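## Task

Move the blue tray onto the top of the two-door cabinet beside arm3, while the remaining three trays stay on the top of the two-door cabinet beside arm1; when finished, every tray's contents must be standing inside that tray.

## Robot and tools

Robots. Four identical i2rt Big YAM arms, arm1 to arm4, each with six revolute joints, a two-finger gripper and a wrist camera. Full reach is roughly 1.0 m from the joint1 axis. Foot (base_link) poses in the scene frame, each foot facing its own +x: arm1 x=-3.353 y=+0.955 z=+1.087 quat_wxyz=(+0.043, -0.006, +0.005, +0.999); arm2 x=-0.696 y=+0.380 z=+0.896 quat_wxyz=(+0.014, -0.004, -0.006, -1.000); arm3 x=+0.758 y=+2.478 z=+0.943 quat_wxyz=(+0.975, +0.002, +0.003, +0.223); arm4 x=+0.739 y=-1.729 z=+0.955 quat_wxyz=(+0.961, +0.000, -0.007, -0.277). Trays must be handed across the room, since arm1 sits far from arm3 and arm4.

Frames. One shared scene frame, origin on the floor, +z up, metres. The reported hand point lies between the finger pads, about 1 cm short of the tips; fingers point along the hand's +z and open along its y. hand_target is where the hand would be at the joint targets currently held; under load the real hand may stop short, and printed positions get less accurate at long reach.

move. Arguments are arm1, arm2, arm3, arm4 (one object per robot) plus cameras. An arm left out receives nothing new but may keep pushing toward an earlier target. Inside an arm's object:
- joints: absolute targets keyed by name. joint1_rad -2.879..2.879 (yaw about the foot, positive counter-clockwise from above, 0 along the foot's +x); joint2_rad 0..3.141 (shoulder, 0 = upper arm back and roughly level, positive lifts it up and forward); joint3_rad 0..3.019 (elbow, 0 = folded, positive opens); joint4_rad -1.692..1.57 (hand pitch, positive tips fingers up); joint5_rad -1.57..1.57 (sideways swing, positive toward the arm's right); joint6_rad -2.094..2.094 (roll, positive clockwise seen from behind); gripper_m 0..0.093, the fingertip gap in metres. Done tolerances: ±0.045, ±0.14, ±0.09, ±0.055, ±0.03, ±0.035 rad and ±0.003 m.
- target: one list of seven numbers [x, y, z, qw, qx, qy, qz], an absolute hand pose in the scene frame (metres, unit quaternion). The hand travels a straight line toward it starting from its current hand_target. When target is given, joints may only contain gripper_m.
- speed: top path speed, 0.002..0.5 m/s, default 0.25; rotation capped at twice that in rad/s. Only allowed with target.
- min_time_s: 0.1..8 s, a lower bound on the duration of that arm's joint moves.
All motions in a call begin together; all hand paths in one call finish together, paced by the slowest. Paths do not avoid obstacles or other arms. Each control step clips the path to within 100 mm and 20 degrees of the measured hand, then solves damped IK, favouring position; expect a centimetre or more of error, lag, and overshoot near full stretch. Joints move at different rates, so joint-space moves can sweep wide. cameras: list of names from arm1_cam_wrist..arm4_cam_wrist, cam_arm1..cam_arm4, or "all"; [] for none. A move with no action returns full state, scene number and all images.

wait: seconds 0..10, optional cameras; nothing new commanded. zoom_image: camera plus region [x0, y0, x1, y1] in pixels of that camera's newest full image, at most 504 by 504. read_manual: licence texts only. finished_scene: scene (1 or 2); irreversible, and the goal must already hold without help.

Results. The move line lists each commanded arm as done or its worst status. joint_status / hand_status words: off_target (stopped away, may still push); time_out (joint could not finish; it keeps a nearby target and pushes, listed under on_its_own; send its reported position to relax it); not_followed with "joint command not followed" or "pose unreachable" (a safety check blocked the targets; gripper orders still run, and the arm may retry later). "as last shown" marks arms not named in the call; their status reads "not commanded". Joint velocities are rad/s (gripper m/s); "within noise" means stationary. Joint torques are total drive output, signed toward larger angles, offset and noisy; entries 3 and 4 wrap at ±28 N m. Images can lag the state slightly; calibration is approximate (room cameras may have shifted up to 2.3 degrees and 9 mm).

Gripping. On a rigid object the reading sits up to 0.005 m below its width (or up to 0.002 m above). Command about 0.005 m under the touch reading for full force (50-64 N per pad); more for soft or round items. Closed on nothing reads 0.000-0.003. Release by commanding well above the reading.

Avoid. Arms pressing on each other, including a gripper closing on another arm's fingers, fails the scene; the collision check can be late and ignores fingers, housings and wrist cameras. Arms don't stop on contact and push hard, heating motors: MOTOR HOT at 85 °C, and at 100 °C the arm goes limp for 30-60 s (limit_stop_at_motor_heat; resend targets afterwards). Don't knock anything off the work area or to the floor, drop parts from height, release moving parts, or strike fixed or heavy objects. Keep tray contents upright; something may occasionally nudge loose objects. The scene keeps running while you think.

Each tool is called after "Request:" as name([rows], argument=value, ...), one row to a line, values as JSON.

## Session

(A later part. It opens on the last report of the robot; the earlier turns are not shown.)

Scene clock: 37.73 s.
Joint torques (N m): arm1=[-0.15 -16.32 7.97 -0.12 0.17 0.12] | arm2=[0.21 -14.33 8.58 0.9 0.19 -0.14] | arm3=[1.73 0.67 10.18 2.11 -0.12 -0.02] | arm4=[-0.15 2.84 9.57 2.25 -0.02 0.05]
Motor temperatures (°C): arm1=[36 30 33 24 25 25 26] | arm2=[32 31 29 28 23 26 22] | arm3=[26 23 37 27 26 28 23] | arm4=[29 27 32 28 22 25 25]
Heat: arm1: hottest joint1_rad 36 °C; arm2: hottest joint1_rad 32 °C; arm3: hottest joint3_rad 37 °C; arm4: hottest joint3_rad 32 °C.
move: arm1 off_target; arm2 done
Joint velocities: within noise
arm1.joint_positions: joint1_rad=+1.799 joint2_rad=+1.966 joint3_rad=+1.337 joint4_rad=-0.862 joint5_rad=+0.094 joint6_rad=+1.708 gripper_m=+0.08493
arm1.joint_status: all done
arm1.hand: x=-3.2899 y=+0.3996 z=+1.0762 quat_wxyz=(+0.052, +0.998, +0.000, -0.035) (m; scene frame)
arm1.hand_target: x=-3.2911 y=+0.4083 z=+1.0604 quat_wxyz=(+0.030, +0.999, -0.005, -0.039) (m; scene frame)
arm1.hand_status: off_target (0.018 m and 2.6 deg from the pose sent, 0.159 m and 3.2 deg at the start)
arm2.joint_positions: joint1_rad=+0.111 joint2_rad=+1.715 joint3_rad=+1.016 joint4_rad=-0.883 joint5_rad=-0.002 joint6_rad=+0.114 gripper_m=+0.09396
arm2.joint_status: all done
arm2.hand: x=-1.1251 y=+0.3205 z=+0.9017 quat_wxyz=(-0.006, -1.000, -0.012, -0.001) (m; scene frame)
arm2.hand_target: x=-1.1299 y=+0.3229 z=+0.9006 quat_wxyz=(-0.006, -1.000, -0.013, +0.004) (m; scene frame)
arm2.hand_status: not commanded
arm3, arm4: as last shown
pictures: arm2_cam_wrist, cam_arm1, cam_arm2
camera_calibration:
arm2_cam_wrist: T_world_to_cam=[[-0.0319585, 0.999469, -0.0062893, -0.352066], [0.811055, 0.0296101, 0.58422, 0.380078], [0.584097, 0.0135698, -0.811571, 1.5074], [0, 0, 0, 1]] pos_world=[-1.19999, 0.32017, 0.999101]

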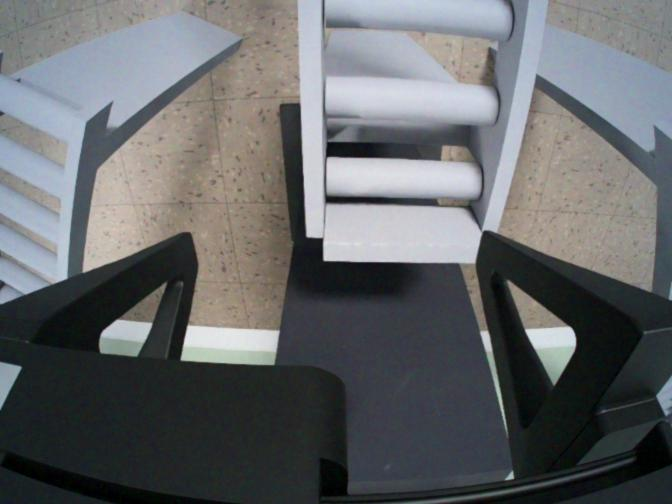

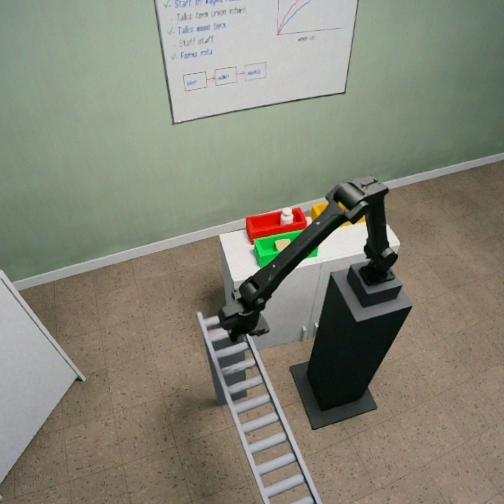

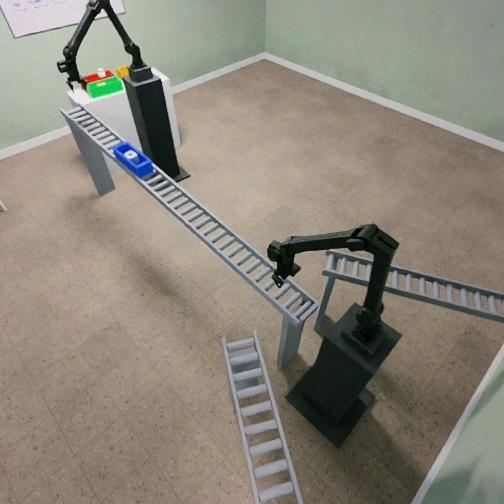

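Request:
move(arm1={"joints": {"joint2_rad": 0.75, "joint3_rad": 1.3, "joint4_rad": -1.0, "joint5_rad": 0.0}, "min_time_s": 2.5}, cameras=["arm2_cam_wrist", "cam_arm2"])

Request:
zoom_image(camera="cam_arm2", region=[305, 235, 405, 315])

Request:
zoom_image(camera="cam_arm2", region=[404, 235, 504, 335])

Scene clock: 42.17 s.
Joint torques (N m): arm1=[-0.38 -0.32 8.4 1.22 -0.14 0.02] | arm2=[0.15 -14.45 8.76 0.87 0.19 -0.16] | arm3=[1.79 0.38 10.15 2.14 -0.11 -0.03] | arm4=[-0.21 2.9 9.52 2.22 -0.04 0.04]
Motor temperatures (°C): arm1=[36 30 33 24 25 25 26] | arm2=[32 31 29 28 23 26 22] | arm3=[26 23 37 27 26 28 23] | arm4=[29 27 33 28 22 25 25]
Heat: arm1: hottest joint1_rad 36 °C; arm2: hottest joint1_rad 32 °C; arm3: hottest joint3_rad 37 °C; arm4: hottest joint3_rad 33 °C.
move: arm1 done
Joint velocities: within noise
arm1.joint_positions: joint1_rad=+1.799 joint2_rad=+0.744 joint3_rad=+1.316 joint4_rad=-0.982 joint5_rad=+0.003 joint6_rad=+1.708 gripper_m=+0.08494
arm1.joint_status: all done
arm1.hand: x=-3.3122 y=+0.6267 z=+1.6356 quat_wxyz=(+0.548, +0.833, -0.001, +0.080) (m; scene frame)
arm1.hand_target: x=-3.3111 y=+0.6246 z=+1.6212 quat_wxyz=(+0.531, +0.844, -0.006, +0.083) (m; scene frame)
arm1.hand_status: not commanded
arm2, arm3, arm4: as last shown
arm2.hand: x=-1.1251 y=+0.3205 z=+0.9017 quat_wxyz=(-0.006, -1.000, -0.013, -0.001) (m; scene frame)
pictures: arm2_cam_wrist, cam_arm2
camera_calibration:
arm2_cam_wrist: T_world_to_cam=[[-0.0323205, 0.999458, -0.00630322, -0.352483], [0.811043, 0.029912, 0.584222, 0.379966], [0.584094, 0.0137702, -0.811569, 1.50734], [0, 0, 0, 1]] pos_world=[-1.19999, 0.32017, 0.999101]

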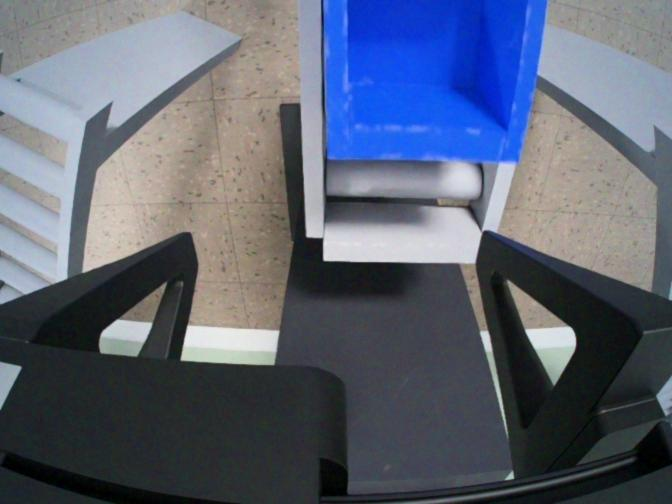

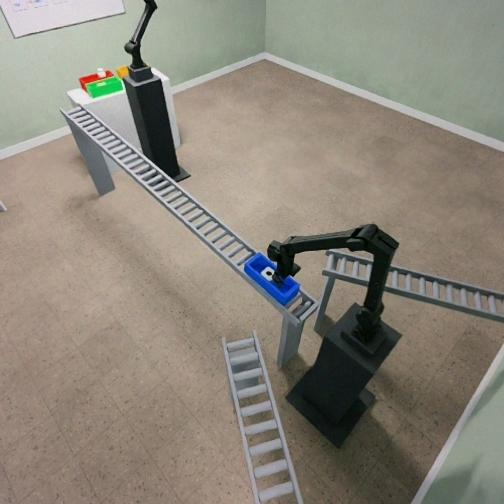

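Scaled by 5.040 from the camera's 504x504 image, which has a finer 720x720 frame.

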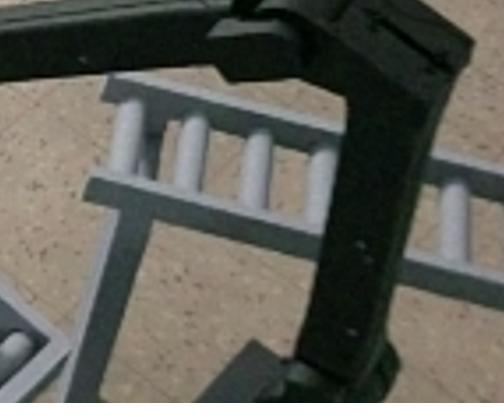

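Scaled by 5.040 from the camera's 504x504 image, which has a finer 720x720 frame.

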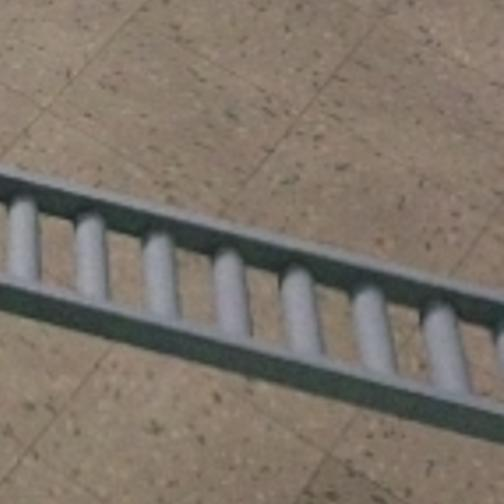

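Request:
wait(seconds=0.3, cameras=["arm2_cam_wrist"])

Request:
zoom_image(camera="arm2_cam_wrist", region=[180, 0, 580, 300])

Scene clock: 44.13 s.
Joint torques (N m): arm1=[-0.79 -0.03 8.57 1.09 -0.14 0.02] | arm2=[0.21 -14.21 8.76 0.84 0.19 -0.15] | arm3=[2.2 0.21 10.06 2.14 -0.13 -0.05] | arm4=[-0.21 2.96 9.54 2.24 -0.03 0.06]
Motor temperatures (°C): arm1=[36 30 33 24 25 25 26] | arm2=[32 32 29 28 23 26 22] | arm3=[26 23 37 27 26 28 23] | arm4=[29 27 33 27 22 25 25]
Heat: arm1: hottest joint1_rad 36 °C; arm2: hottest joint1_rad 32 °C; arm3: hottest joint3_rad 37 °C; arm4: hottest joint3_rad 33 °C.
Joint velocities: within noise
arm1.joint_positions: joint1_rad=+1.799 joint2_rad=+0.744 joint3_rad=+1.316 joint4_rad=-0.982 joint5_rad=+0.003 joint6_rad=+1.708 gripper_m=+0.08494
arm1.joint_status: all done
arm1.hand: x=-3.3122 y=+0.6267 z=+1.6356 quat_wxyz=(+0.548, +0.833, -0.001, +0.080) (m; scene frame)
arm1.hand_target: x=-3.3111 y=+0.6246 z=+1.6212 quat_wxyz=(+0.531, +0.844, -0.006, +0.083) (m; scene frame)
arm1.hand_status: not commanded
arm2.joint_positions: joint1_rad=+0.111 joint2_rad=+1.715 joint3_rad=+1.016 joint4_rad=-0.883 joint5_rad=-0.002 joint6_rad=+0.114 gripper_m=+0.09396
arm2.joint_status: not commanded
arm2.hand: x=-1.1251 y=+0.3205 z=+0.9017 quat_wxyz=(-0.006, -1.000, -0.013, -0.001) (m; scene frame)
arm2.hand_target: x=-1.1299 y=+0.3229 z=+0.9006 quat_wxyz=(-0.006, -1.000, -0.013, +0.004) (m; scene frame)
arm2.hand_status: not commanded
arm3.joint_positions: joint1_rad=-0.415 joint2_rad=+0.640 joint3_rad=+1.444 joint4_rad=-1.295 joint5_rad=-0.232 joint6_rad=-0.126 gripper_m=+0.09396
arm3.joint_status: not commanded
arm3.hand: x=+0.9993 y=+2.5240 z=+1.5132 quat_wxyz=(-0.512, +0.127, -0.846, -0.077) (m; scene frame)
arm3.hand_target: x=+0.9965 y=+2.5239 z=+1.5259 quat_wxyz=(-0.524, +0.127, -0.839, -0.076) (m; scene frame)
arm3.hand_status: not commanded
arm4.joint_positions: joint1_rad=+0.385 joint2_rad=+0.628 joint3_rad=+1.385 joint4_rad=-1.571 joint5_rad=-0.065 joint6_rad=-0.063 gripper_m=+0.09396
arm4.joint_status: not commanded
arm4.hand: x=+0.9336 y=-1.7515 z=+1.4482 quat_wxyz=(-0.377, -0.040, -0.925, +0.016) (m; scene frame)
arm4.hand_target: x=+0.9321 y=-1.7512 z=+1.4566 quat_wxyz=(-0.387, -0.040, -0.921, +0.018) (m; scene frame)
arm4.hand_status: not commanded
wait: 0.30 s; at rest from the start
pictures: arm2_cam_wrist
camera_calibration:
arm2_cam_wrist: T_world_to_cam=[[-0.0323205, 0.999458, -0.00630322, -0.352483], [0.811043, 0.029912, 0.584222, 0.379966], [0.584094, 0.0137702, -0.811569, 1.50734], [0, 0, 0, 1]] pos_world=[-1.19999, 0.32017, 0.999101]

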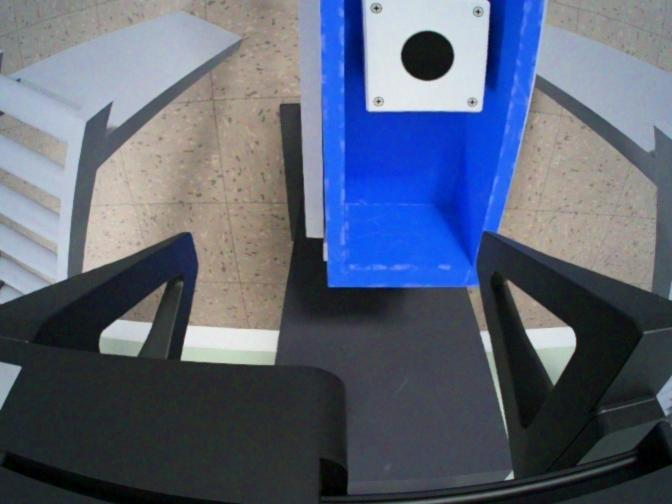

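Scaled by 1.260 from the camera's 672x504 image, which has a finer 960x720 frame.

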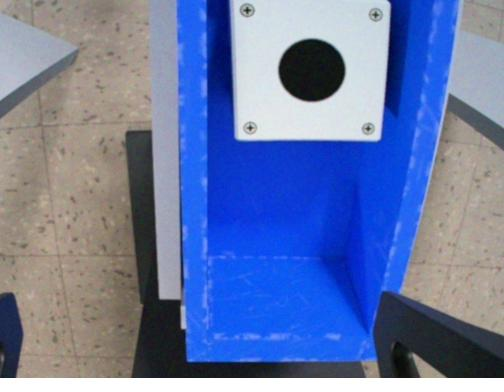

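Request:
move(arm2={"target": [-1.104, 0.323, 0.7445, 0, 0.9998, 0.0183, 0], "speed": 0.2}, cameras=["arm2_cam_wrist"])

Scene clock: 49.13 s.
Joint torques (N m): arm1=[-0.26 -0.26 8.55 1.14 -0.11 0.02] | arm2=[0.67 -14.56 5.3 0.88 0.19 -0.16] | arm3=[1.79 0.21 10.11 2.15 -0.12 -0.04] | arm4=[-0.38 2.78 9.51 2.25 -0.03 0.05]
Motor temperatures (°C): arm1=[36 30 33 24 25 25 26] | arm2=[32 32 29 28 23 26 22] | arm3=[26 23 38 27 26 28 23] | arm4=[29 27 33 27 22 25 25]
Heat: arm1: hottest joint1_rad 36 °C; arm2: hottest joint1_rad 32 °C; arm3: hottest joint3_rad 38 °C; arm4: hottest joint3_rad 33 °C.
move: arm2 done
Joint velocities: within noise
arm1, arm3, arm4: as last shown
arm2.joint_positions: joint1_rad=+0.111 joint2_rad=+2.019 joint3_rad=+0.894 joint4_rad=-0.458 joint5_rad=+0.008 joint6_rad=+0.112 gripper_m=+0.09396
arm2.joint_status: not commanded
arm2.hand: x=-1.1027 y=+0.3238 z=+0.7494 quat_wxyz=(-0.001, -1.000, -0.013, -0.001) (m; scene frame)
arm2.hand_target: x=-1.1040 y=+0.3230 z=+0.7445 quat_wxyz=(+0.000, -1.000, -0.018, +0.000) (m; scene frame)
arm2.hand_status: done (0.005 m and 0.6 deg from the pose sent, 0.159 m and 0.9 deg at the start)
pictures: arm2_cam_wrist
camera_calibration:
arm2_cam_wrist: T_world_to_cam=[[-0.0339121, 0.999418, 0.00363524, -0.365216], [0.811127, 0.0253976, 0.584318, 0.452099], [0.583886, 0.0227641, -0.811517, 1.36738], [0, 0, 0, 1]] pos_world=[-1.17749, 0.322394, 0.846808]

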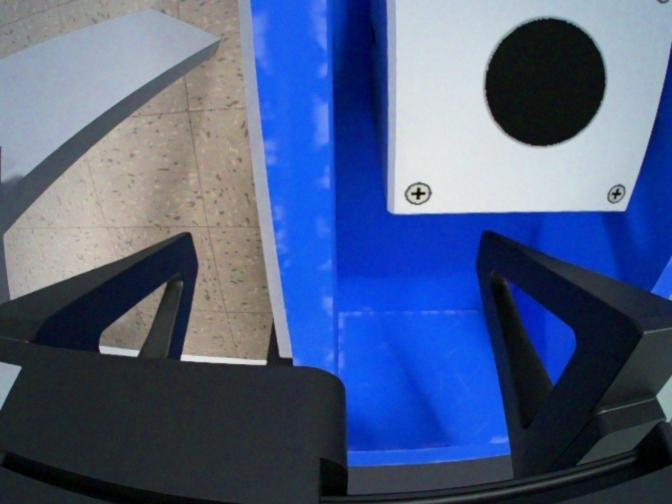

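Request:
move(arm2={"joints": {"gripper_m": 0.0}}, cameras=["arm2_cam_wrist"])

Scene clock: 50.50 s.
Joint torques (N m): arm1=[-0.5 -0.15 8.58 1.09 -0.15 0.02] | arm2=[0.62 -14.39 5.35 0.81 0.12 -0.09] | arm3=[1.73 0.26 10.15 2.09 -0.13 -0.03] | arm4=[-0.32 2.84 9.52 2.21 -0.02 0.06]
Motor temperatures (°C): arm1=[36 29 33 24 25 25 26] | arm2=[32 32 29 28 23 26 22] | arm3=[26 23 38 27 26 28 23] | arm4=[29 27 33 27 22 25 25]
Heat: arm1: hottest joint1_rad 36 °C; arm2: hottest joint1_rad 32 °C; arm3: hottest joint3_rad 38 °C; arm4: hottest joint3_rad 33 °C.
move: arm2 off_target
Joint velocities: within noise
arm1, arm3, arm4: as last shown
arm2.joint_positions: joint1_rad=+0.114 joint2_rad=+2.019 joint3_rad=+0.894 joint4_rad=-0.457 joint5_rad=+0.010 joint6_rad=+0.107 gripper_m=+0.01078
arm2.joint_status: gripper_m off_target (ended at +0.01081, target +0.00000)
arm2.hand: x=-1.1028 y=+0.3229 z=+0.7494 quat_wxyz=(+0.000, -1.000, -0.017, +0.000) (m; scene frame)
arm2.hand_target: x=-1.1040 y=+0.3230 z=+0.7445 quat_wxyz=(+0.000, -1.000, -0.018, +0.000) (m; scene frame)
arm2.hand_status: not commanded
pictures: arm2_cam_wrist
camera_calibration:
arm2_cam_wrist: T_world_to_cam=[[-0.0419281, 0.999106, 0.00544005, -0.374402], [0.811725, 0.0308889, 0.583223, 0.451961], [0.582533, 0.0288692, -0.812294, 1.36461], [0, 0, 0, 1]] pos_world=[-1.1775, 0.320711, 0.846906]

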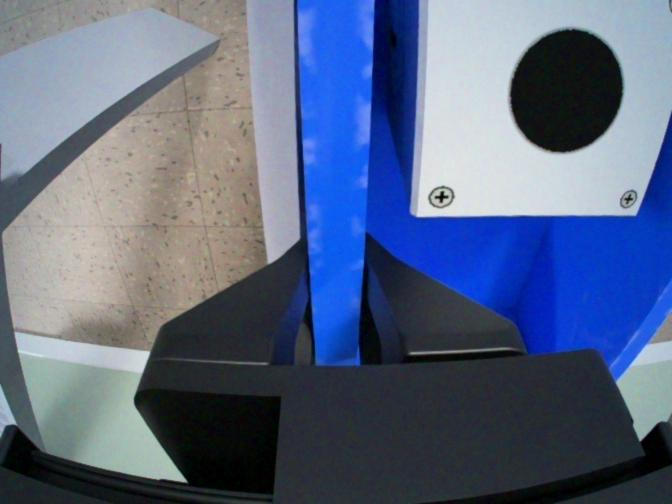

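Request:
move(arm2={"target": [-1.106, 0.323, 0.915, 0, 0.9998, 0.0183, 0], "speed": 0.2})

Request:
move(arm2={"joints": {"joint1_rad": -1.090, "joint2_rad": 1.906, "joint3_rad": 1.175, "joint4_rad": -0.751, "joint5_rad": 0.0, "joint6_rad": -1.585}, "min_time_s": 3.2}, cameras=["arm2_cam_wrist", "cam_arm2"])

Request:
zoom_image(camera="cam_arm2", region=[305, 195, 425, 315])

Scene clock: 53.93 s.
Joint torques (N m): arm1=[-0.62 -0.09 8.53 1.14 -0.14 0.02] | arm2=[0.97 -15.62 12.63 -0.09 0.37 -0.05] | arm3=[1.85 0.15 10.09 2.04 -0.13 -0.01] | arm4=[-0.32 3.02 9.55 2.26 -0.02 0.05]
Motor temperatures (°C): arm1=[36 29 34 24 25 25 26] | arm2=[32 32 29 28 23 26 23] | arm3=[26 23 38 27 26 28 23] | arm4=[29 27 33 27 22 25 25]
Heat: arm1: hottest joint1_rad 36 °C; arm2: hottest joint1_rad 32 °C; arm3: hottest joint3_rad 38 °C; arm4: hottest joint3_rad 33 °C.
move: arm2 off_target
Joint velocities: within noise
arm1, arm3, arm4: as last shown
arm2.joint_positions: joint1_rad=+0.114 joint2_rad=+1.671 joint3_rad=+0.909 joint4_rad=-0.895 joint5_rad=+0.004 joint6_rad=+0.107 gripper_m=+0.01078
arm2.joint_status: not commanded
arm2.hand: x=-1.0750 y=+0.3273 z=+0.8893 quat_wxyz=(+0.002, -0.999, -0.017, -0.038) (m; scene frame)
arm2.hand_target: x=-1.1044 y=+0.3231 z=+0.9156 quat_wxyz=(+0.000, -1.000, -0.018, +0.000) (m; scene frame)
arm2.hand_status: off_target (0.041 m and 4.4 deg from the pose sent, 0.166 m and 0.1 deg at the start)
pictures: none

Scene clock: 57.97 s.
Joint torques (N m): arm1=[-0.67 -0.03 8.59 1.18 -0.13 0.05] | arm2=[0.79 -18.37 12.44 0.98 -0.41 -0.18] | arm3=[2.02 0.09 10.06 2.06 -0.11 -0.04] | arm4=[-0.26 2.84 9.55 2.21 -0.03 0.05]
Motor temperatures (°C): arm1=[36 29 34 24 25 25 26] | arm2=[32 32 29 28 23 26 23] | arm3=[26 23 38 27 26 28 23] | arm4=[29 27 33 27 22 25 25]
Heat: arm1: hottest joint1_rad 36 °C; arm2: hottest joint1_rad 32 °C; arm3: hottest joint3_rad 38 °C; arm4: hottest joint3_rad 33 °C.
move: arm2 done
Joint velocities: within noise
arm1, arm3, arm4: as last shown
arm2.joint_positions: joint1_rad=-1.092 joint2_rad=+1.918 joint3_rad=+1.116 joint4_rad=-0.769 joint5_rad=+0.009 joint6_rad=-1.575 gripper_m=+0.01078
arm2.joint_status: all done
arm2.hand: x=-0.9280 y=+0.8003 z=+0.8337 quat_wxyz=(-0.003, -0.968, -0.253, +0.001) (m; scene frame)
arm2.hand_target: x=-0.9478 y=+0.8315 z=+0.8564 quat_wxyz=(+0.039, -0.965, -0.258, +0.017) (m; scene frame)
arm2.hand_status: not commanded
pictures: arm2_cam_wrist, cam_arm2
camera_calibration:
arm2_cam_wrist: T_world_to_cam=[[-0.495378, 0.868678, -0.000685112, -1.15583], [0.707913, 0.404156, 0.579239, -0.145644], [0.503449, 0.286457, -0.815157, 1.04032], [0, 0, 0, 1]] pos_world=[-0.993214, 0.764897, 0.931594]

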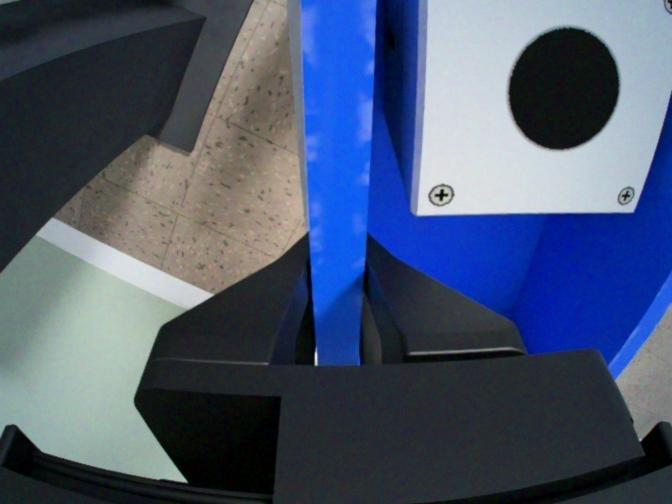

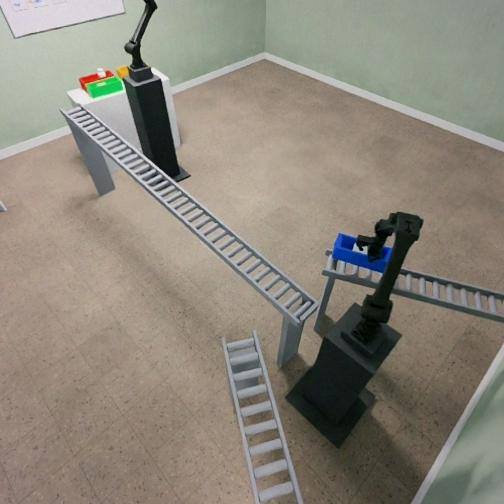

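Scaled by 4.200 from the camera's 504x504 image, which has a finer 720x720 frame.

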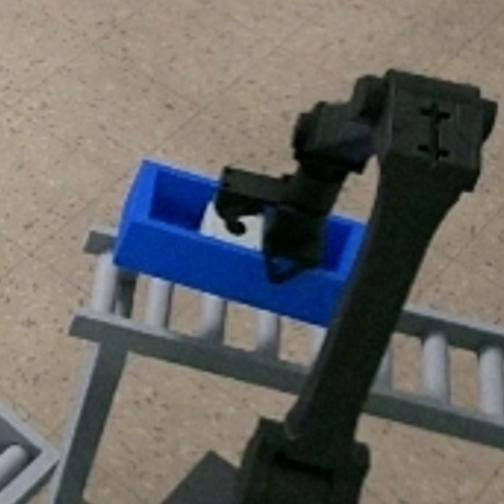

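Request:
zoom_image(camera="cam_arm2", region=[315, 225, 395, 305])

Request:
zoom_image(camera="arm2_cam_wrist", region=[230, 0, 430, 240])

Scaled by 6.300 from the camera's 504x504 image, which has a finer 720x720 frame.

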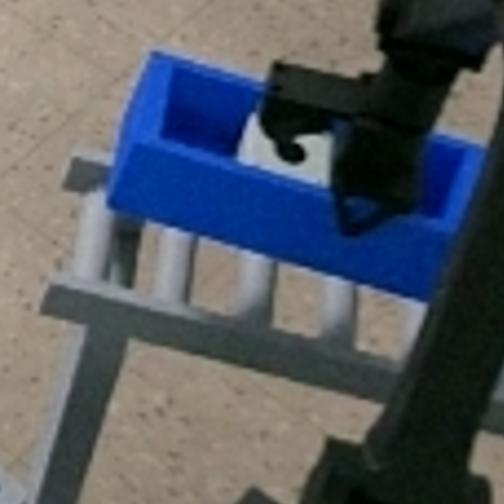

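Scaled by 2.100 from the camera's 672x504 image, which has a finer 960x720 frame.

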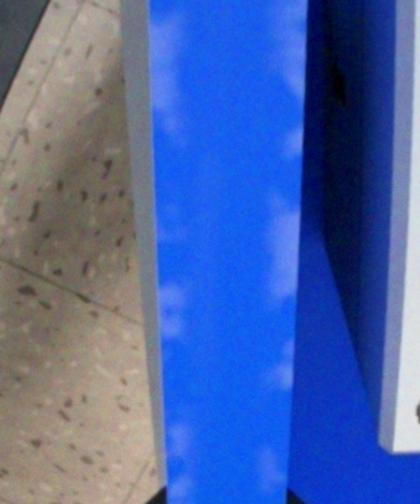

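Request:
move(arm2={"joints": {"joint2_rad": 2.006, "joint3_rad": 1.163, "joint4_rad": -0.641, "joint6_rad": -1.608}, "min_time_s": 1.3}, cameras=["cam_arm2", "arm2_cam_wrist"])

Scene clock: 65.83 s.
Joint torques (N m): arm1=[-0.44 0.21 8.58 1.17 -0.12 0.03] | arm2=[0.79 -19.31 10.58 1.01 -0.4 -0.13] | arm3=[1.9 0.32 10.09 2.1 -0.14 -0.03] | arm4=[-0.26 2.9 9.54 2.25 -0.04 0.05]
Motor temperatures (°C): arm1=[36 29 34 24 25 25 25] | arm2=[32 33 31 28 23 26 24] | arm3=[26 23 38 27 26 28 23] | arm4=[29 27 33 27 22 25 25]
Heat: arm1: hottest joint1_rad 36 °C; arm2: hottest joint2_rad 33 °C; arm3: hottest joint3_rad 38 °C; arm4: hottest joint3_rad 33 °C.
move: arm2 done
Joint velocities: within noise
arm1, arm3, arm4: as last shown
arm2.joint_positions: joint1_rad=-1.092 joint2_rad=+2.021 joint3_rad=+1.116 joint4_rad=-0.659 joint5_rad=+0.009 joint6_rad=-1.599 gripper_m=+0.01078
arm2.joint_status: all done
arm2.hand: x=-0.9311 y=+0.8046 z=+0.7866 quat_wxyz=(+0.000, -0.964, -0.264, +0.002) (m; scene frame)
arm2.hand_target: x=-0.9491 y=+0.8325 z=+0.8055 quat_wxyz=(+0.038, -0.962, -0.269, +0.016) (m; scene frame)
arm2.hand_status: not commanded
pictures: arm2_cam_wrist, cam_arm2
camera_calibration:
arm2_cam_wrist: T_world_to_cam=[[-0.515741, 0.856715, 0.00706994, -1.17649], [0.70046, 0.416895, 0.57927, -0.1351], [0.493322, 0.303705, -0.815105, 0.978919], [0, 0, 0, 1]] pos_world=[-0.995056, 0.766939, 0.884499]

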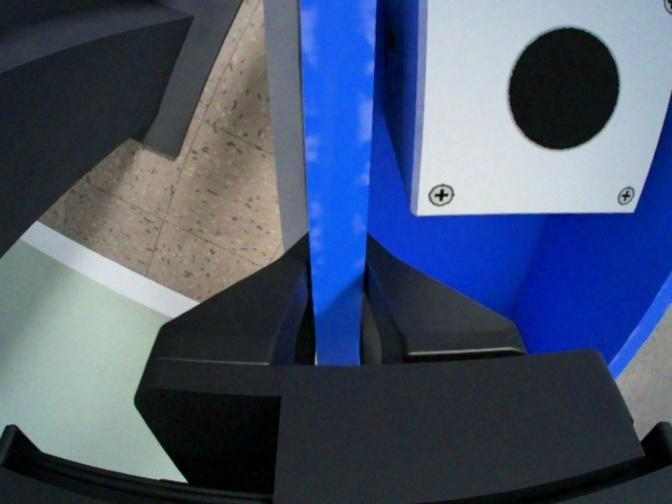

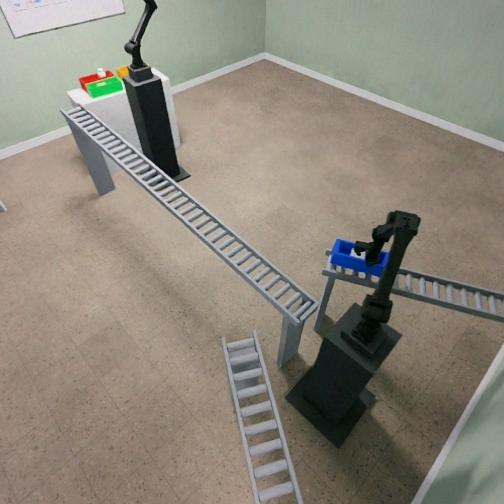

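Request:
zoom_image(camera="cam_arm2", region=[315, 225, 395, 305])

Request:
zoom_image(camera="arm2_cam_wrist", region=[200, 0, 400, 200])

Scaled by 6.300 from the camera's 504x504 image, which has a finer 720x720 frame.

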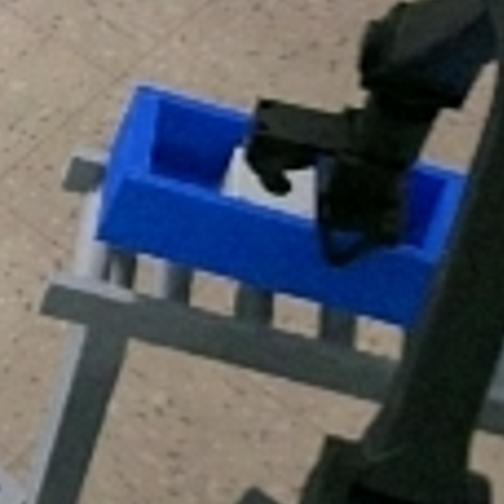

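Scaled by 2.520 from the camera's 672x504 image, which has a finer 960x720 frame.

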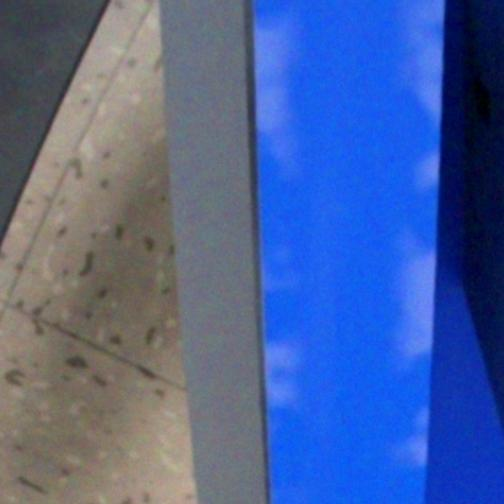

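Request:
move(arm2={"joints": {"joint2_rad": 2.071, "joint3_rad": 1.164, "joint4_rad": -0.585}, "min_time_s": 1.0}, cameras=["cam_arm2", "arm2_cam_wrist"])

Request:
zoom_image(camera="cam_arm2", region=[315, 225, 395, 305])

Request:
zoom_image(camera="arm2_cam_wrist", region=[200, 0, 400, 200])

Scene clock: 73.47 s.
Joint torques (N m): arm1=[-0.73 -0.09 8.57 1.25 -0.14 0.04] | arm2=[0.73 -19.6 10.15 0.98 -0.41 -0.16] | arm3=[1.79 0.09 10.13 2.14 -0.13 -0.04] | arm4=[-0.21 2.84 9.57 2.22 -0.03 0.05]
Motor temperatures (°C): arm1=[36 29 34 24 25 25 25] | arm2=[32 33 31 28 23 26 24] | arm3=[26 23 38 27 26 28 23] | arm4=[29 27 34 27 22 25 25]
Heat: arm1: hottest joint1_rad 36 °C; arm2: hottest joint2_rad 33 °C; arm3: hottest joint3_rad 38 °C; arm4: hottest joint3_rad 34 °C.
move: arm2 done
Joint velocities: within noise
arm1, arm3, arm4: as last shown
arm2.joint_positions: joint1_rad=-1.092 joint2_rad=+2.083 joint3_rad=+1.116 joint4_rad=-0.603 joint5_rad=+0.009 joint6_rad=-1.599 gripper_m=+0.01078
arm2.joint_status: all done
arm2.hand: x=-0.9304 y=+0.8027 z=+0.7575 quat_wxyz=(-0.003, -0.964, -0.264, +0.001) (m; scene frame)
arm2.hand_target: x=-0.9491 y=+0.8316 z=+0.7748 quat_wxyz=(+0.034, -0.962, -0.269, +0.015) (m; scene frame)
arm2.hand_status: not commanded
pictures: arm2_cam_wrist, cam_arm2
camera_calibration:
arm2_cam_wrist: T_world_to_cam=[[-0.516125, 0.856513, 0.000562677, -1.16967], [0.69842, 0.420479, 0.579144, -0.122632], [0.495808, 0.299303, -0.815225, 0.96147], [0, 0, 0, 1]] pos_world=[-0.99475, 0.765628, 0.855495]

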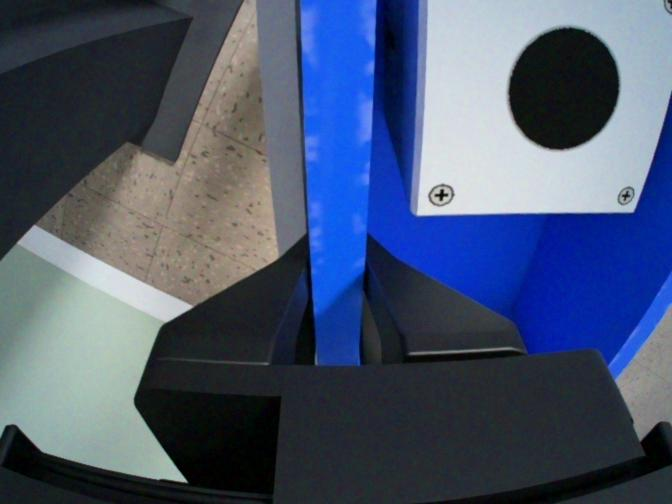

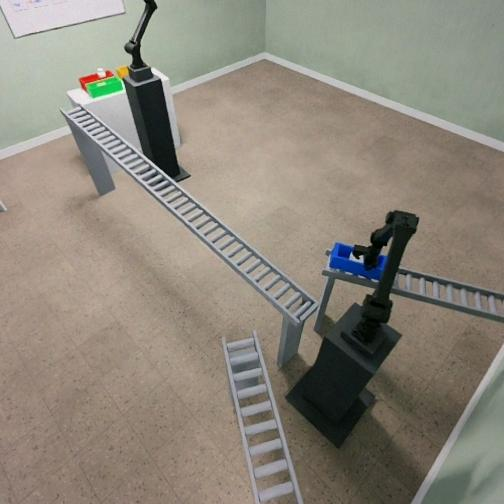

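Scaled by 6.300 from the camera's 504x504 image, which has a finer 720x720 frame.

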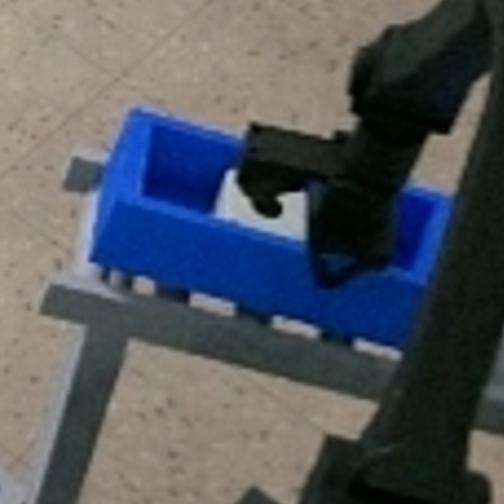

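Scaled by 2.520 from the camera's 672x504 image, which has a finer 960x720 frame.

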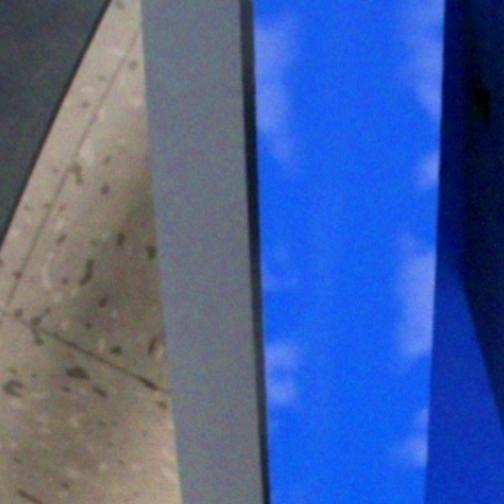

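Request:
move(arm2={"joints": {"joint2_rad": 2.0965, "joint3_rad": 1.172, "joint4_rad": -0.569}, "min_time_s": 0.7})

Request:
move(arm2={"joints": {"joint2_rad": 2.106, "joint3_rad": 1.173, "joint4_rad": -0.560}, "min_time_s": 0.5}, cameras=["cam_arm2", "arm2_cam_wrist"])

Request:
zoom_image(camera="cam_arm2", region=[315, 225, 395, 305])

Request:
zoom_image(camera="arm2_cam_wrist", region=[200, 0, 400, 200])

Scene clock: 75.53 s.
Joint torques (N m): arm1=[-0.44 0.09 8.61 1.25 -0.14 0.03] | arm2=[0.85 -19.6 10.11 0.94 -0.4 -0.18] | arm3=[1.79 0.44 10.09 2.17 -0.14 -0.05] | arm4=[-0.26 2.96 9.54 2.22 -0.03 0.06]
Motor temperatures (°C): arm1=[36 29 34 24 25 25 25] | arm2=[32 33 31 28 23 26 24] | arm3=[26 23 39 27 26 28 23] | arm4=[29 27 34 27 22 25 25]
Heat: arm1: hottest joint1_rad 36 °C; arm2: hottest joint2_rad 33 °C; arm3: hottest joint3_rad 39 °C; arm4: hottest joint3_rad 34 °C.
move: arm2 done
Joint velocities: within noise
arm1, arm3, arm4: as last shown
arm2.joint_positions: joint1_rad=-1.092 joint2_rad=+2.109 joint3_rad=+1.122 joint4_rad=-0.587 joint5_rad=+0.009 joint6_rad=-1.599 gripper_m=+0.01078
arm2.joint_status: all done
arm2.hand: x=-0.9308 y=+0.8031 z=+0.7472 quat_wxyz=(-0.004, -0.964, -0.264, +0.001) (m; scene frame)
arm2.hand_target: x=-0.9500 y=+0.8330 z=+0.7644 quat_wxyz=(+0.033, -0.962, -0.269, +0.015) (m; scene frame)
arm2.hand_status: not commanded
pictures: none

Scene clock: 76.40 s.
Joint torques (N m): arm1=[-0.44 0.03 8.62 1.21 -0.11 0.02] | arm2=[0.79 -19.6 9.91 0.99 -0.41 -0.17] | arm3=[1.79 0.15 10.13 2.07 -0.13 -0.01] | arm4=[-0.32 3.08 9.57 2.25 -0.03 0.05]
Motor temperatures (°C): arm1=[36 29 34 24 25 25 25] | arm2=[32 33 31 28 23 26 24] | arm3=[26 23 39 27 26 28 23] | arm4=[29 27 34 27 22 25 25]
Heat: arm1: hottest joint1_rad 36 °C; arm2: hottest joint2_rad 33 °C; arm3: hottest joint3_rad 39 °C; arm4: hottest joint3_rad 34 °C.
move: arm2 done
Joint velocities: within noise
arm1.joint_positions: joint1_rad=+1.799 joint2_rad=+0.744 joint3_rad=+1.316 joint4_rad=-0.982 joint5_rad=+0.003 joint6_rad=+1.708 gripper_m=+0.08494
arm1.joint_status: not commanded
arm1.hand: x=-3.3122 y=+0.6267 z=+1.6356 quat_wxyz=(+0.548, +0.833, -0.001, +0.080) (m; scene frame)
arm1.hand_target: x=-3.3111 y=+0.6246 z=+1.6212 quat_wxyz=(+0.531, +0.844, -0.006, +0.083) (m; scene frame)
arm1.hand_status: not commanded
arm2.joint_positions: joint1_rad=-1.092 joint2_rad=+2.117 joint3_rad=+1.125 joint4_rad=-0.578 joint5_rad=+0.009 joint6_rad=-1.599 gripper_m=+0.01078
arm2.joint_status: all done
arm2.hand: x=-0.9314 y=+0.8040 z=+0.7437 quat_wxyz=(-0.003, -0.964, -0.264, +0.001) (m; scene frame)
arm2.hand_target: x=-0.9502 y=+0.8331 z=+0.7600 quat_wxyz=(+0.033, -0.962, -0.269, +0.015) (m; scene frame)
arm2.hand_status: not commanded
arm3.joint_positions: joint1_rad=-0.415 joint2_rad=+0.640 joint3_rad=+1.444 joint4_rad=-1.295 joint5_rad=-0.232 joint6_rad=-0.126 gripper_m=+0.09396
arm3.joint_status: not commanded
arm3.hand: x=+0.9993 y=+2.5240 z=+1.5132 quat_wxyz=(-0.512, +0.127, -0.846, -0.077) (m; scene frame)
arm3.hand_target: x=+0.9965 y=+2.5239 z=+1.5259 quat_wxyz=(-0.524, +0.127, -0.839, -0.076) (m; scene frame)
arm3.hand_status: not commanded
arm4.joint_positions: joint1_rad=+0.385 joint2_rad=+0.628 joint3_rad=+1.385 joint4_rad=-1.571 joint5_rad=-0.065 joint6_rad=-0.063 gripper_m=+0.09396
arm4.joint_status: not commanded
arm4.hand: x=+0.9336 y=-1.7515 z=+1.4482 quat_wxyz=(-0.377, -0.040, -0.925, +0.016) (m; scene frame)
arm4.hand_target: x=+0.9321 y=-1.7512 z=+1.4566 quat_wxyz=(-0.387, -0.040, -0.921, +0.018) (m; scene frame)
arm4.hand_status: not commanded
pictures: arm2_cam_wrist, cam_arm2
camera_calibration:
arm2_cam_wrist: T_world_to_cam=[[-0.516105, 0.856525, -0.000240921, -1.17069], [0.698211, 0.420875, 0.579107, -0.114952], [0.496121, 0.298712, -0.815252, 0.951003], [0, 0, 0, 1]] pos_world=[-0.995749, 0.767026, 0.841594]

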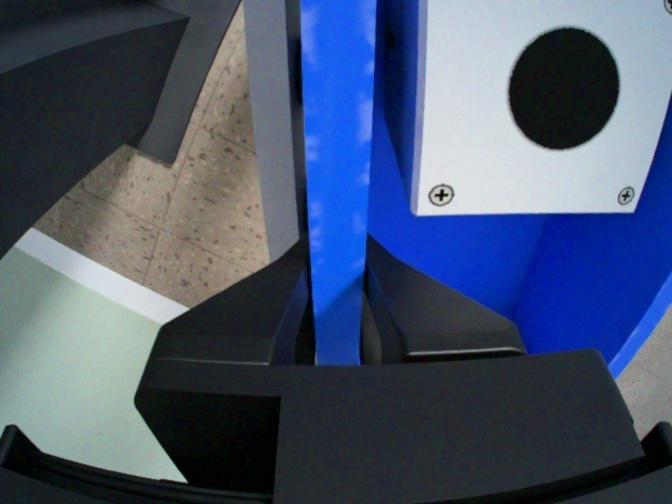

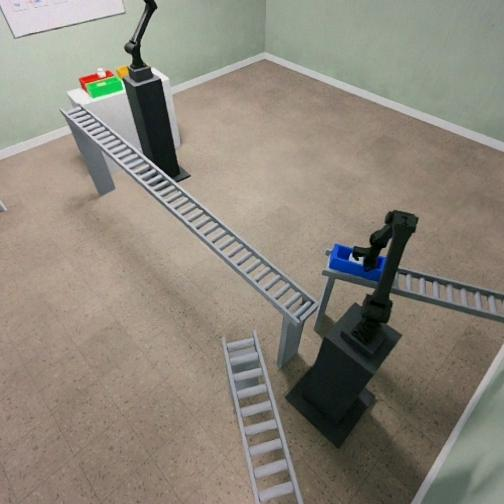

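Scaled by 6.300 from the camera's 504x504 image, which has a finer 720x720 frame.

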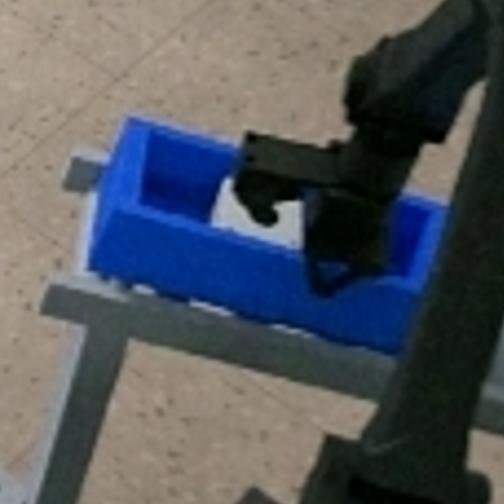

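Scaled by 2.520 from the camera's 672x504 image, which has a finer 960x720 frame.

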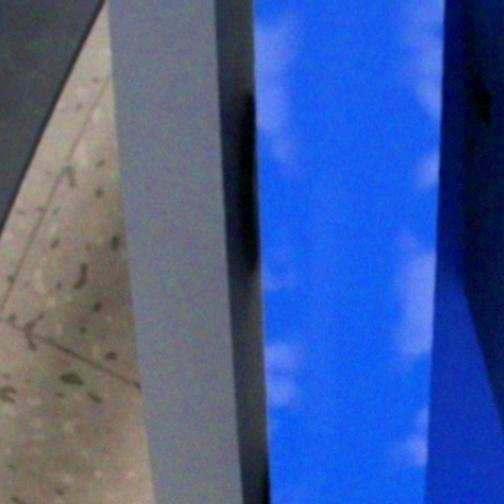

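Request:
move(arm2={"joints": {"joint2_rad": 2.115, "joint3_rad": 1.173, "joint4_rad": -0.551}, "min_time_s": 0.5})

Request:
move(arm2={"joints": {"joint2_rad": 2.124, "joint3_rad": 1.173, "joint4_rad": -0.543}, "min_time_s": 0.5}, cameras=["cam_arm2", "arm2_cam_wrist"])

Request:
zoom_image(camera="cam_arm2", region=[315, 225, 395, 305])

Request:
zoom_image(camera="arm2_cam_wrist", region=[200, 0, 400, 200])

Scene clock: 77.90 s.
Joint torques (N m): arm1=[-0.73 -0.26 8.65 1.14 -0.13 0.05] | arm2=[0.85 -19.6 9.88 0.99 -0.4 -0.17] | arm3=[2.08 0.03 10.13 2.15 -0.11 -0.01] | arm4=[-0.26 2.9 9.55 2.24 -0.03 0.05]
Motor temperatures (°C): arm1=[36 29 34 24 25 25 25] | arm2=[32 33 31 28 23 26 24] | arm3=[26 23 39 27 26 28 23] | arm4=[29 27 34 27 22 25 25]
Heat: arm1: hottest joint1_rad 36 °C; arm2: hottest joint2_rad 33 °C; arm3: hottest joint3_rad 39 °C; arm4: hottest joint3_rad 34 °C.
move: arm2 done
Joint velocities: within noise
arm1, arm3, arm4: as last shown
arm2.joint_positions: joint1_rad=-1.092 joint2_rad=+2.127 joint3_rad=+1.125 joint4_rad=-0.569 joint5_rad=+0.009 joint6_rad=-1.599 gripper_m=+0.01078
arm2.joint_status: all done
arm2.hand: x=-0.9313 y=+0.8038 z=+0.7394 quat_wxyz=(-0.003, -0.964, -0.264, +0.001) (m; scene frame)
arm2.hand_target: x=-0.9502 y=+0.8331 z=+0.7558 quat_wxyz=(+0.034, -0.962, -0.269, +0.015) (m; scene frame)
arm2.hand_status: not commanded
pictures: none

Scene clock: 78.70 s.
Joint torques (N m): arm1=[-0.44 -0.21 8.51 1.17 -0.13 0.03] | arm2=[0.73 -19.37 9.68 1.01 -0.42 -0.17] | arm3=[2.08 0.26 10.14 2.09 -0.13 -0.01] | arm4=[-0.21 2.9 9.55 2.25 -0.02 0.05]
Motor temperatures (°C): arm1=[36 29 34 24 25 25 25] | arm2=[32 33 31 28 23 26 24] | arm3=[26 23 39 27 26 28 23] | arm4=[29 27 34 27 22 25 25]
Heat: arm1: hottest joint1_rad 36 °C; arm2: hottest joint2_rad 33 °C; arm3: hottest joint3_rad 39 °C; arm4: hottest joint3_rad 34 °C.
move: arm2 done
Joint velocities: within noise
arm1, arm3, arm4: as last shown
arm2.joint_positions: joint1_rad=-1.092 joint2_rad=+2.132 joint3_rad=+1.127 joint4_rad=-0.561 joint5_rad=+0.009 joint6_rad=-1.599 gripper_m=+0.01078
arm2.joint_status: all done
arm2.hand: x=-0.9322 y=+0.8055 z=+0.7376 quat_wxyz=(+0.000, -0.964, -0.264, +0.002) (m; scene frame)
arm2.hand_target: x=-0.9500 y=+0.8327 z=+0.7516 quat_wxyz=(+0.033, -0.962, -0.269, +0.015) (m; scene frame)
arm2.hand_status: not commanded
pictures: arm2_cam_wrist, cam_arm2
camera_calibration:
arm2_cam_wrist: T_world_to_cam=[[-0.516091, 0.856516, 0.00543992, -1.17645], [0.699638, 0.417884, 0.579551, -0.108105], [0.494122, 0.302907, -0.814918, 0.94052], [0, 0, 0, 1]] pos_world=[-0.996254, 0.767937, 0.835499]

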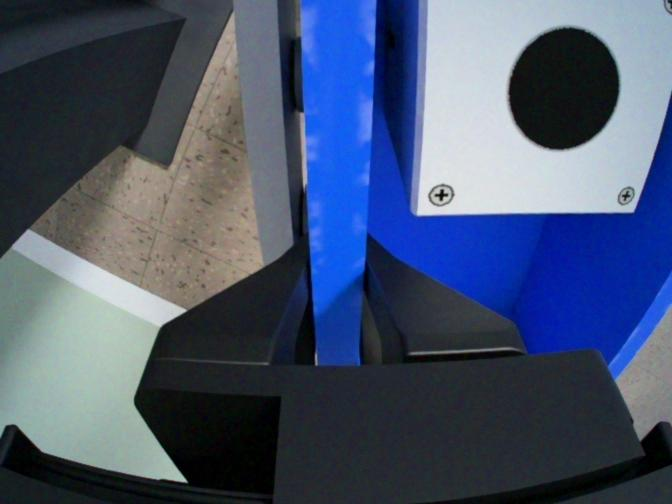

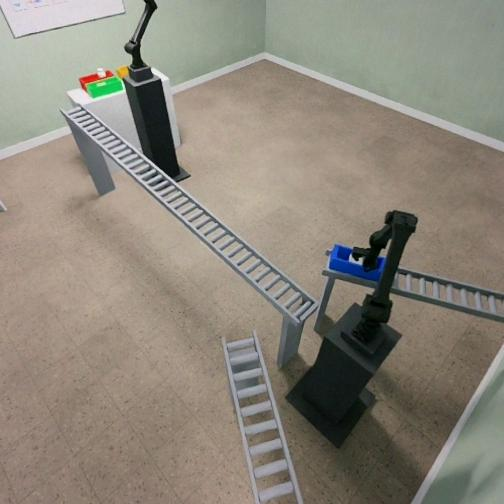

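Scaled by 6.300 from the camera's 504x504 image, which has a finer 720x720 frame.

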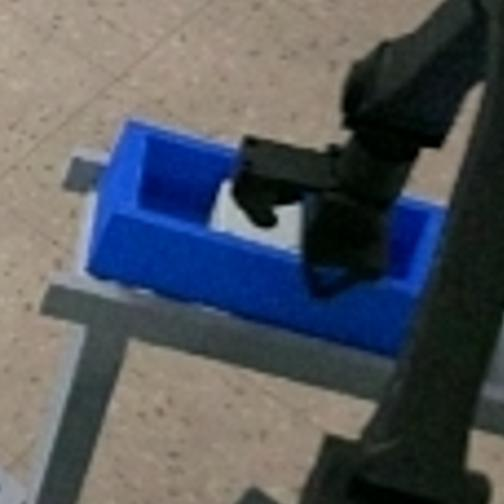

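Scaled by 2.520 from the camera's 672x504 image, which has a finer 960x720 frame.

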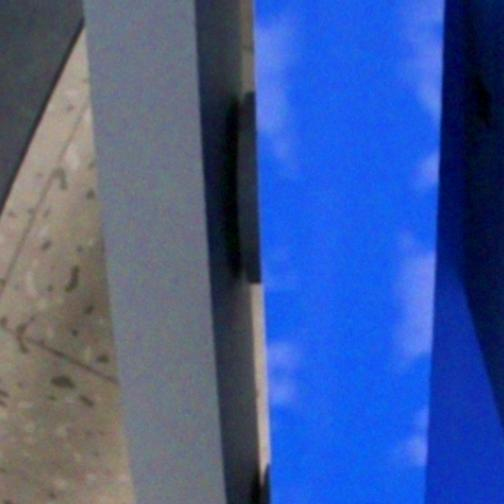

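Request:
move(arm2={"joints": {"joint2_rad": 2.137, "joint3_rad": 1.173, "joint4_rad": -0.541}, "min_time_s": 0.6})

Scene clock: 79.93 s.
Joint torques (N m): arm1=[-0.79 0.15 8.51 1.24 -0.15 0.03] | arm2=[0.73 -18.78 9.37 0.91 -0.41 -0.16] | arm3=[1.73 0.44 10.22 2.07 -0.14 -0.03] | arm4=[-0.26 2.96 9.54 2.24 -0.03 0.06]
Motor temperatures (°C): arm1=[36 29 34 24 25 25 25] | arm2=[32 33 31 28 23 26 24] | arm3=[26 23 39 27 26 28 23] | arm4=[29 27 34 27 22 25 25]
Heat: arm1: hottest joint1_rad 36 °C; arm2: hottest joint2_rad 33 °C; arm3: hottest joint3_rad 39 °C; arm4: hottest joint3_rad 34 °C.
move: arm2 done
Joint velocities: within noise
arm1, arm3, arm4: as last shown
arm2.joint_positions: joint1_rad=-1.092 joint2_rad=+2.136 joint3_rad=+1.131 joint4_rad=-0.557 joint5_rad=+0.009 joint6_rad=-1.599 gripper_m=+0.01078
arm2.joint_status: all done
arm2.hand: x=-0.9332 y=+0.8072 z=+0.7364 quat_wxyz=(+0.002, -0.964, -0.264, +0.002) (m; scene frame)
arm2.hand_target: x=-0.9485 y=+0.8297 z=+0.7449 quat_wxyz=(+0.028, -0.963, -0.269, +0.013) (m; scene frame)
arm2.hand_status: not commanded
pictures: none

Request:
move(arm2={"joints": {"joint1_rad": -1.125, "joint2_rad": 2.150, "joint3_rad": 1.173, "joint4_rad": -0.522, "joint5_rad": -0.070, "joint6_rad": -1.643}, "min_time_s": 1.3}, cameras=["cam_arm2", "arm2_cam_wrist"])

Request:
zoom_image(camera="cam_arm2", region=[315, 225, 395, 305])

Request:
zoom_image(camera="arm2_cam_wrist", region=[200, 0, 400, 200])

Scene clock: 84.27 s.
Joint torques (N m): arm1=[-0.67 -0.03 8.57 1.09 -0.12 0.05] | arm2=[-0.03 -18.32 9.28 0.88 -0.66 -0.21] | arm3=[1.85 0.44 10.15 2.18 -0.11 -0.04] | arm4=[-0.32 2.96 9.55 2.26 -0.03 0.06]
Motor temperatures (°C): arm1=[36 29 35 24 25 25 25] | arm2=[32 33 31 28 23 26 24] | arm3=[26 23 39 27 26 28 23] | arm4=[29 27 34 27 22 25 25]
Heat: arm1: hottest joint1_rad 36 °C; arm2: hottest joint2_rad 33 °C; arm3: hottest joint3_rad 39 °C; arm4: hottest joint3_rad 34 °C.
move: arm2 done
Joint velocities: within noise
arm1, arm3, arm4: as last shown
arm2.joint_positions: joint1_rad=-1.116 joint2_rad=+2.143 joint3_rad=+1.131 joint4_rad=-0.537 joint5_rad=-0.056 joint6_rad=-1.631 gripper_m=+0.01078
arm2.joint_status: all done
arm2.hand: x=-0.9341 y=+0.8099 z=+0.7333 quat_wxyz=(+0.001, -0.963, -0.268, +0.035) (m; scene frame)
arm2.hand_target: x=-0.9440 y=+0.8336 z=+0.7393 quat_wxyz=(+0.024, -0.961, -0.270, +0.047) (m; scene frame)
arm2.hand_status: not commanded
pictures: arm2_cam_wrist, cam_arm2
camera_calibration:
arm2_cam_wrist: T_world_to_cam=[[-0.521187, 0.853056, 0.0256739, -1.19805], [0.732757, 0.431861, 0.525893, -0.047251], [0.437529, 0.292901, -0.850163, 0.917704], [0, 0, 0, 1]] pos_world=[-0.991305, 0.77361, 0.835806]

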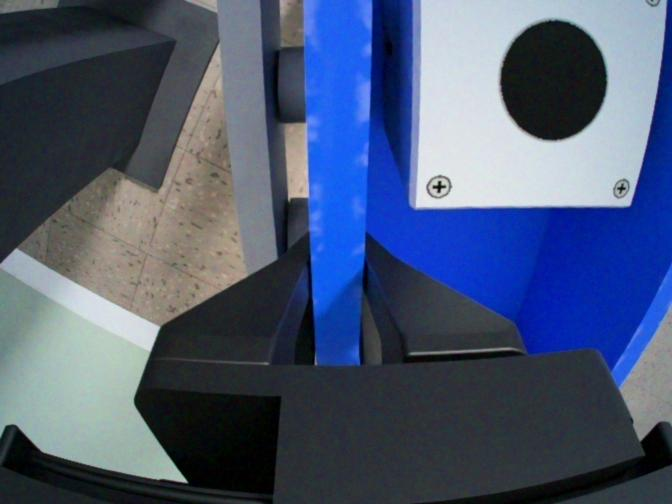

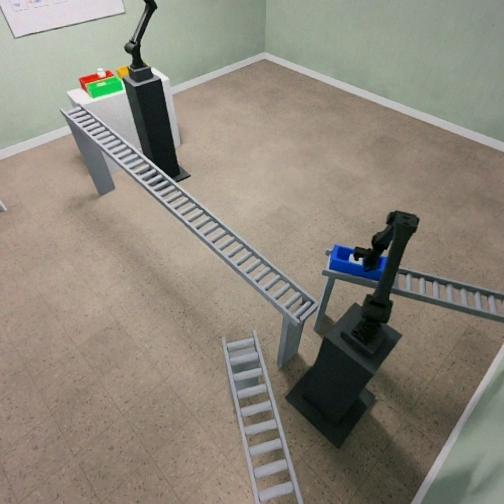

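Scaled by 6.300 from the camera's 504x504 image, which has a finer 720x720 frame.

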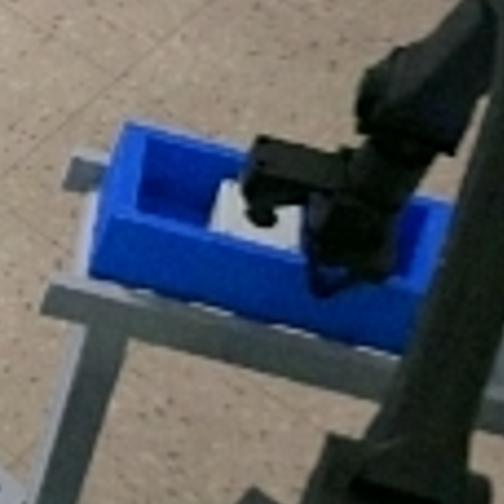

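Scaled by 2.520 from the camera's 672x504 image, which has a finer 960x720 frame.

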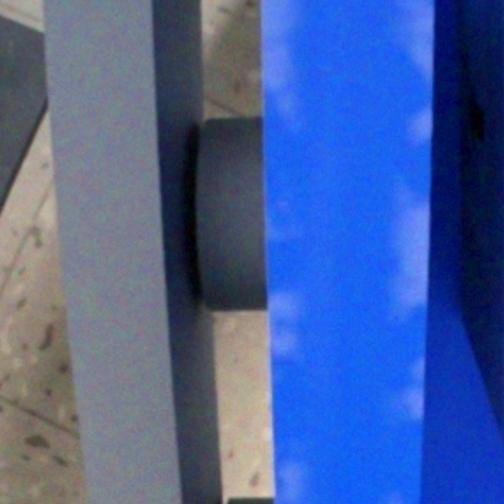

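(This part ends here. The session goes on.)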